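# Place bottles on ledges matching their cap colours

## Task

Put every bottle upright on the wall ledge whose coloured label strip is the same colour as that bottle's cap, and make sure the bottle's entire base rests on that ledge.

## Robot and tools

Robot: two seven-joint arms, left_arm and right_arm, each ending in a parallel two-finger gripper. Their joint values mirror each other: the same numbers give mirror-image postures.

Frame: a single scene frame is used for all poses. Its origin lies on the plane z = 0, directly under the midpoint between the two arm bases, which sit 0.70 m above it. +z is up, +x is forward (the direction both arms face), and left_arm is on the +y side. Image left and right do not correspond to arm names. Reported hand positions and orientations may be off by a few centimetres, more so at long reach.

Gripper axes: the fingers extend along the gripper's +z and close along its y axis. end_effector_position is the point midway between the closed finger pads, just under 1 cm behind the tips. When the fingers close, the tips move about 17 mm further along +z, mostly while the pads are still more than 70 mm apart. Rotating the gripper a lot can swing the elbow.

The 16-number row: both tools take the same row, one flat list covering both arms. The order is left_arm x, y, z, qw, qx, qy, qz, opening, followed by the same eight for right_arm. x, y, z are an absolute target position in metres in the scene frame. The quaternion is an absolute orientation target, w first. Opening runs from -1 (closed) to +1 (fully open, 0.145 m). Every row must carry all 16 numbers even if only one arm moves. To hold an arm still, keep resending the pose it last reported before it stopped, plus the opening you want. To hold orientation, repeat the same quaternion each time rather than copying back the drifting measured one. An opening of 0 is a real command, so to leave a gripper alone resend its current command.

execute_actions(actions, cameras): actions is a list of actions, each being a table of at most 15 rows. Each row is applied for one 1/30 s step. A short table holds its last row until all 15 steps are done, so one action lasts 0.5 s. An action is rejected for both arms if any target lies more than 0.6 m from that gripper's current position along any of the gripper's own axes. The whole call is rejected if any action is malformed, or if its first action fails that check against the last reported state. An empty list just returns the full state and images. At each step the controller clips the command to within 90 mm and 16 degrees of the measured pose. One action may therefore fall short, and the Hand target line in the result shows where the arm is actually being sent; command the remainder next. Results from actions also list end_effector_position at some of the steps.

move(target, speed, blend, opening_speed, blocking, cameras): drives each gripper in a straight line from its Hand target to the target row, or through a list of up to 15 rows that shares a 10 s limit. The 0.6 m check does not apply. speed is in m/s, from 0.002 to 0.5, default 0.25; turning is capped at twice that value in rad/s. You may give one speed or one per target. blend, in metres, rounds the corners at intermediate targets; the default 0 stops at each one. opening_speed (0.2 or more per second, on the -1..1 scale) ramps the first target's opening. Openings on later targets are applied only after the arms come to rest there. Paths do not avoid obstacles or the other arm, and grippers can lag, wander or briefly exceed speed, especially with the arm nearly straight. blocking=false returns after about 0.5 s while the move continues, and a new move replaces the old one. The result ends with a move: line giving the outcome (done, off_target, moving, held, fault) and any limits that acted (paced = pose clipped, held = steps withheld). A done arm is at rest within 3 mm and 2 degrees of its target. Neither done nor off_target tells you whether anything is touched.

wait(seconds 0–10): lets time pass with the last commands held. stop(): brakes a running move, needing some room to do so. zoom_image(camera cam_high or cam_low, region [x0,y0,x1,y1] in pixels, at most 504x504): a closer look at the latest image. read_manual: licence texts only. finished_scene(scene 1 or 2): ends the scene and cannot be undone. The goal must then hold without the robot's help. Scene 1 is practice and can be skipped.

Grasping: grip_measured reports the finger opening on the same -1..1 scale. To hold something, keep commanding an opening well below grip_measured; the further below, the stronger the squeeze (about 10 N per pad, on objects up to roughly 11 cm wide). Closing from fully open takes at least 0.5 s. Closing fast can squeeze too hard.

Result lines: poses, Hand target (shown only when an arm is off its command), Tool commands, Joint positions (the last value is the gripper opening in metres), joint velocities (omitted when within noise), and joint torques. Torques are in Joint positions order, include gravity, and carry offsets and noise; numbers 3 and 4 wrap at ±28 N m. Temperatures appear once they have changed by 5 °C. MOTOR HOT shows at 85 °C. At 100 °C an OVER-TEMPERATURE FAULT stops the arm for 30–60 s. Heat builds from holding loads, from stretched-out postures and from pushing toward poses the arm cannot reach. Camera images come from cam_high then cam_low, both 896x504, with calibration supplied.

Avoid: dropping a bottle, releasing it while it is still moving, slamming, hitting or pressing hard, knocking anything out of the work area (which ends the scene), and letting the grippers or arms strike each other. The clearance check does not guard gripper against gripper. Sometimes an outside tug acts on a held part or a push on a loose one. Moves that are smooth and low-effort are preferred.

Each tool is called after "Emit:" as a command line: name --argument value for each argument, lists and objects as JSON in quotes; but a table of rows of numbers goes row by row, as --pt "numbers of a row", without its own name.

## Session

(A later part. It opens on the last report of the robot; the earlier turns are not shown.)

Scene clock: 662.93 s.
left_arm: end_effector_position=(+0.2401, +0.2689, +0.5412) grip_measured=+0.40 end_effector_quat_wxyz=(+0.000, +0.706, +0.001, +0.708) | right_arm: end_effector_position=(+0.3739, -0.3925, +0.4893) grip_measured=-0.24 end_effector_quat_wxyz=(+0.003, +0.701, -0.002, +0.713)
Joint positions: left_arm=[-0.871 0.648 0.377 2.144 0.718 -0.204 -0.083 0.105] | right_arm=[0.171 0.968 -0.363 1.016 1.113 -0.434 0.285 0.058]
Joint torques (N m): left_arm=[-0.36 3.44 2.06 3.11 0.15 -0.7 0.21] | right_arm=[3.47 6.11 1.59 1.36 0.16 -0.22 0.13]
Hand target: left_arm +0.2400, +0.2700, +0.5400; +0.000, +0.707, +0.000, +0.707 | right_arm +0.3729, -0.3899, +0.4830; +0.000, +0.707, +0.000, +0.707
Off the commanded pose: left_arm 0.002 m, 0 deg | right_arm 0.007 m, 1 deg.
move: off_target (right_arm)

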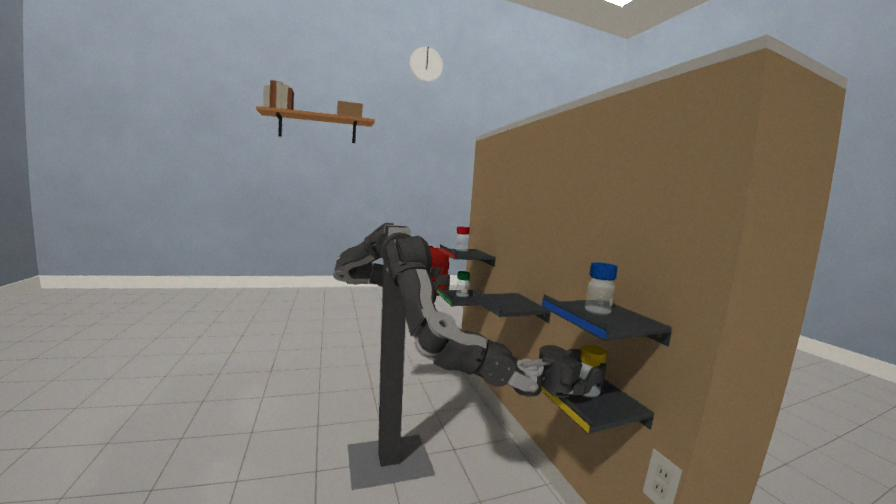

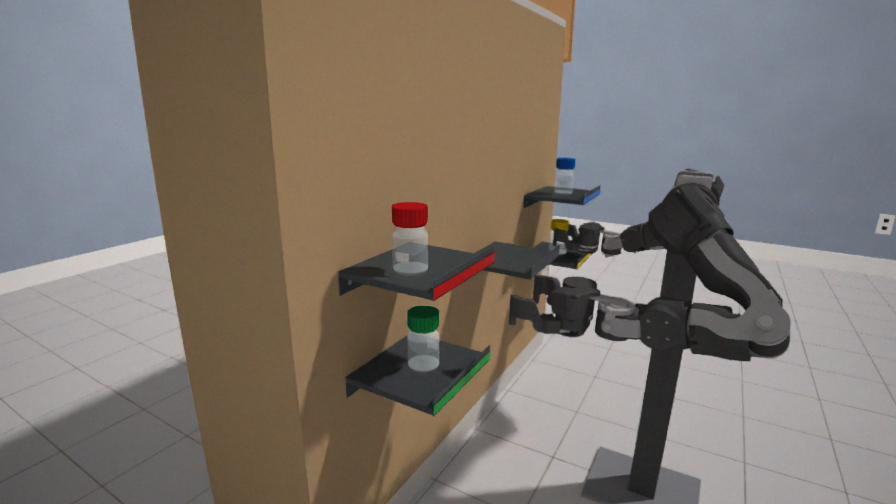

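Contact. Release and retreat.

Emit:
move --pt "0.24 0.27 0.54 0 0.7071 0 0.7071 0.4 0.373 -0.391 0.486 0 0.7071 0 0.7071 -0.9" --pt "0.24 0.27 0.54 0 0.7071 0 0.7071 0.4 0.373 -0.391 0.488 0 0.7071 0 0.7071 0.35" --pt "0.24 0.27 0.54 0 0.7071 0 0.7071 0.4 0.30 -0.391 0.497 0 0.7071 0 0.7071 0.35" --pt "0.24 0.27 0.54 0 0.7071 0 0.7071 0.4 0.24 -0.38 0.50 0 0.7071 0 0.7071 0.35" --speed '[0.05,0.05,0.08,0.12]' --blend '[0,0,0.01,0]' --opening_speed 0.7

Emit:
zoom_image --camera "cam_high" --region '[440, 250, 690, 440]'

Emit:
zoom_image --camera "cam_low" --region '[510, 150, 650, 290]'

Scene clock: 682.17 s.
left_arm: end_effector_position=(+0.2401, +0.2689, +0.5412) grip_measured=+0.40 end_effector_quat_wxyz=(+0.000, +0.706, +0.001, +0.708) | right_arm: end_effector_position=(+0.2390, -0.3803, +0.4977) grip_measured=+0.35 end_effector_quat_wxyz=(+0.000, +0.710, -0.003, +0.704)
Joint positions: left_arm=[-0.871 0.648 0.377 2.144 0.718 -0.204 -0.083 0.105] | right_arm=[-0.996 1.108 0.291 1.562 1.25 -0.721 0.182 0.101]
Joint torques (N m): left_arm=[-0.36 3.44 2.04 3.11 0.15 -0.7 0.21] | right_arm=[0.54 4.6 4.36 1.66 0.13 -0.52 0.07]
Hand target: left_arm +0.2400, +0.2700, +0.5400; +0.000, +0.707, +0.000, +0.707 | right_arm +0.2400, -0.3799, +0.5000; +0.000, +0.707, +0.000, +0.707
Off the commanded pose: left_arm 0.002 m, 0 deg | right_arm 0.003 m, 1 deg.
move: done

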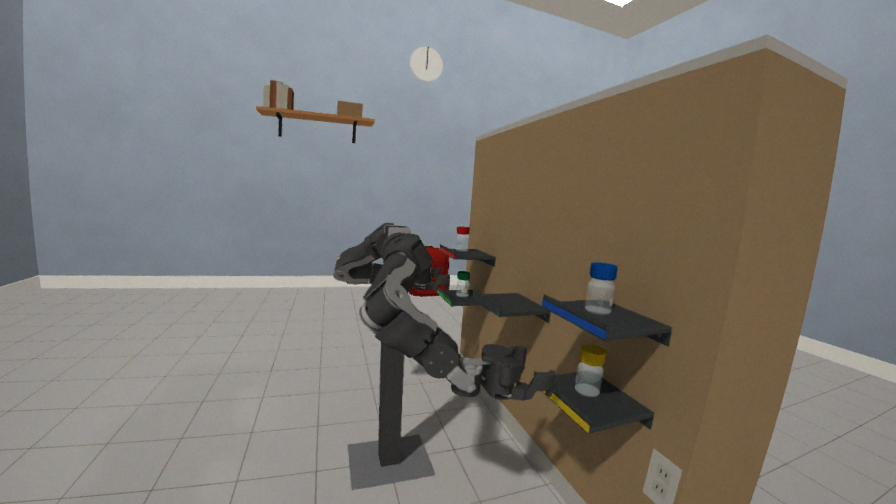

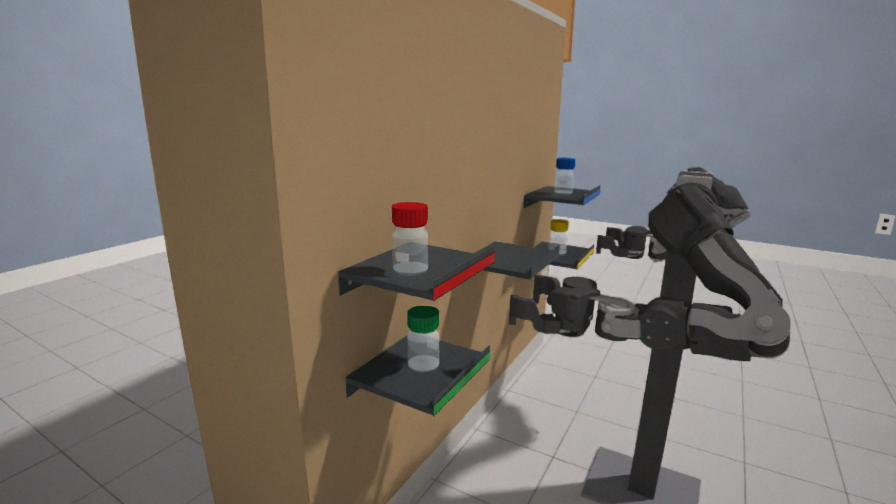

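Scaled by 2.016 from the camera's 896x504 image, which has a finer 1280x720 frame.

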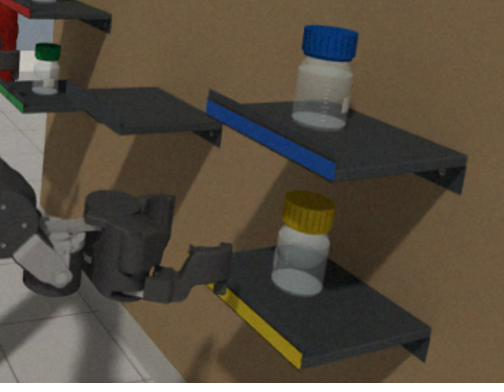

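Scaled by 3.600 from the camera's 896x504 image, which has a finer 1280x720 frame.

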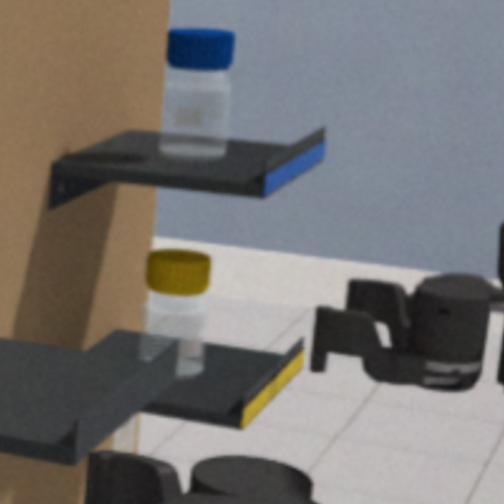

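All four are standing fully on the matching ledges.

Emit:
finished_scene --scene 2

The scene is finished: the task was done.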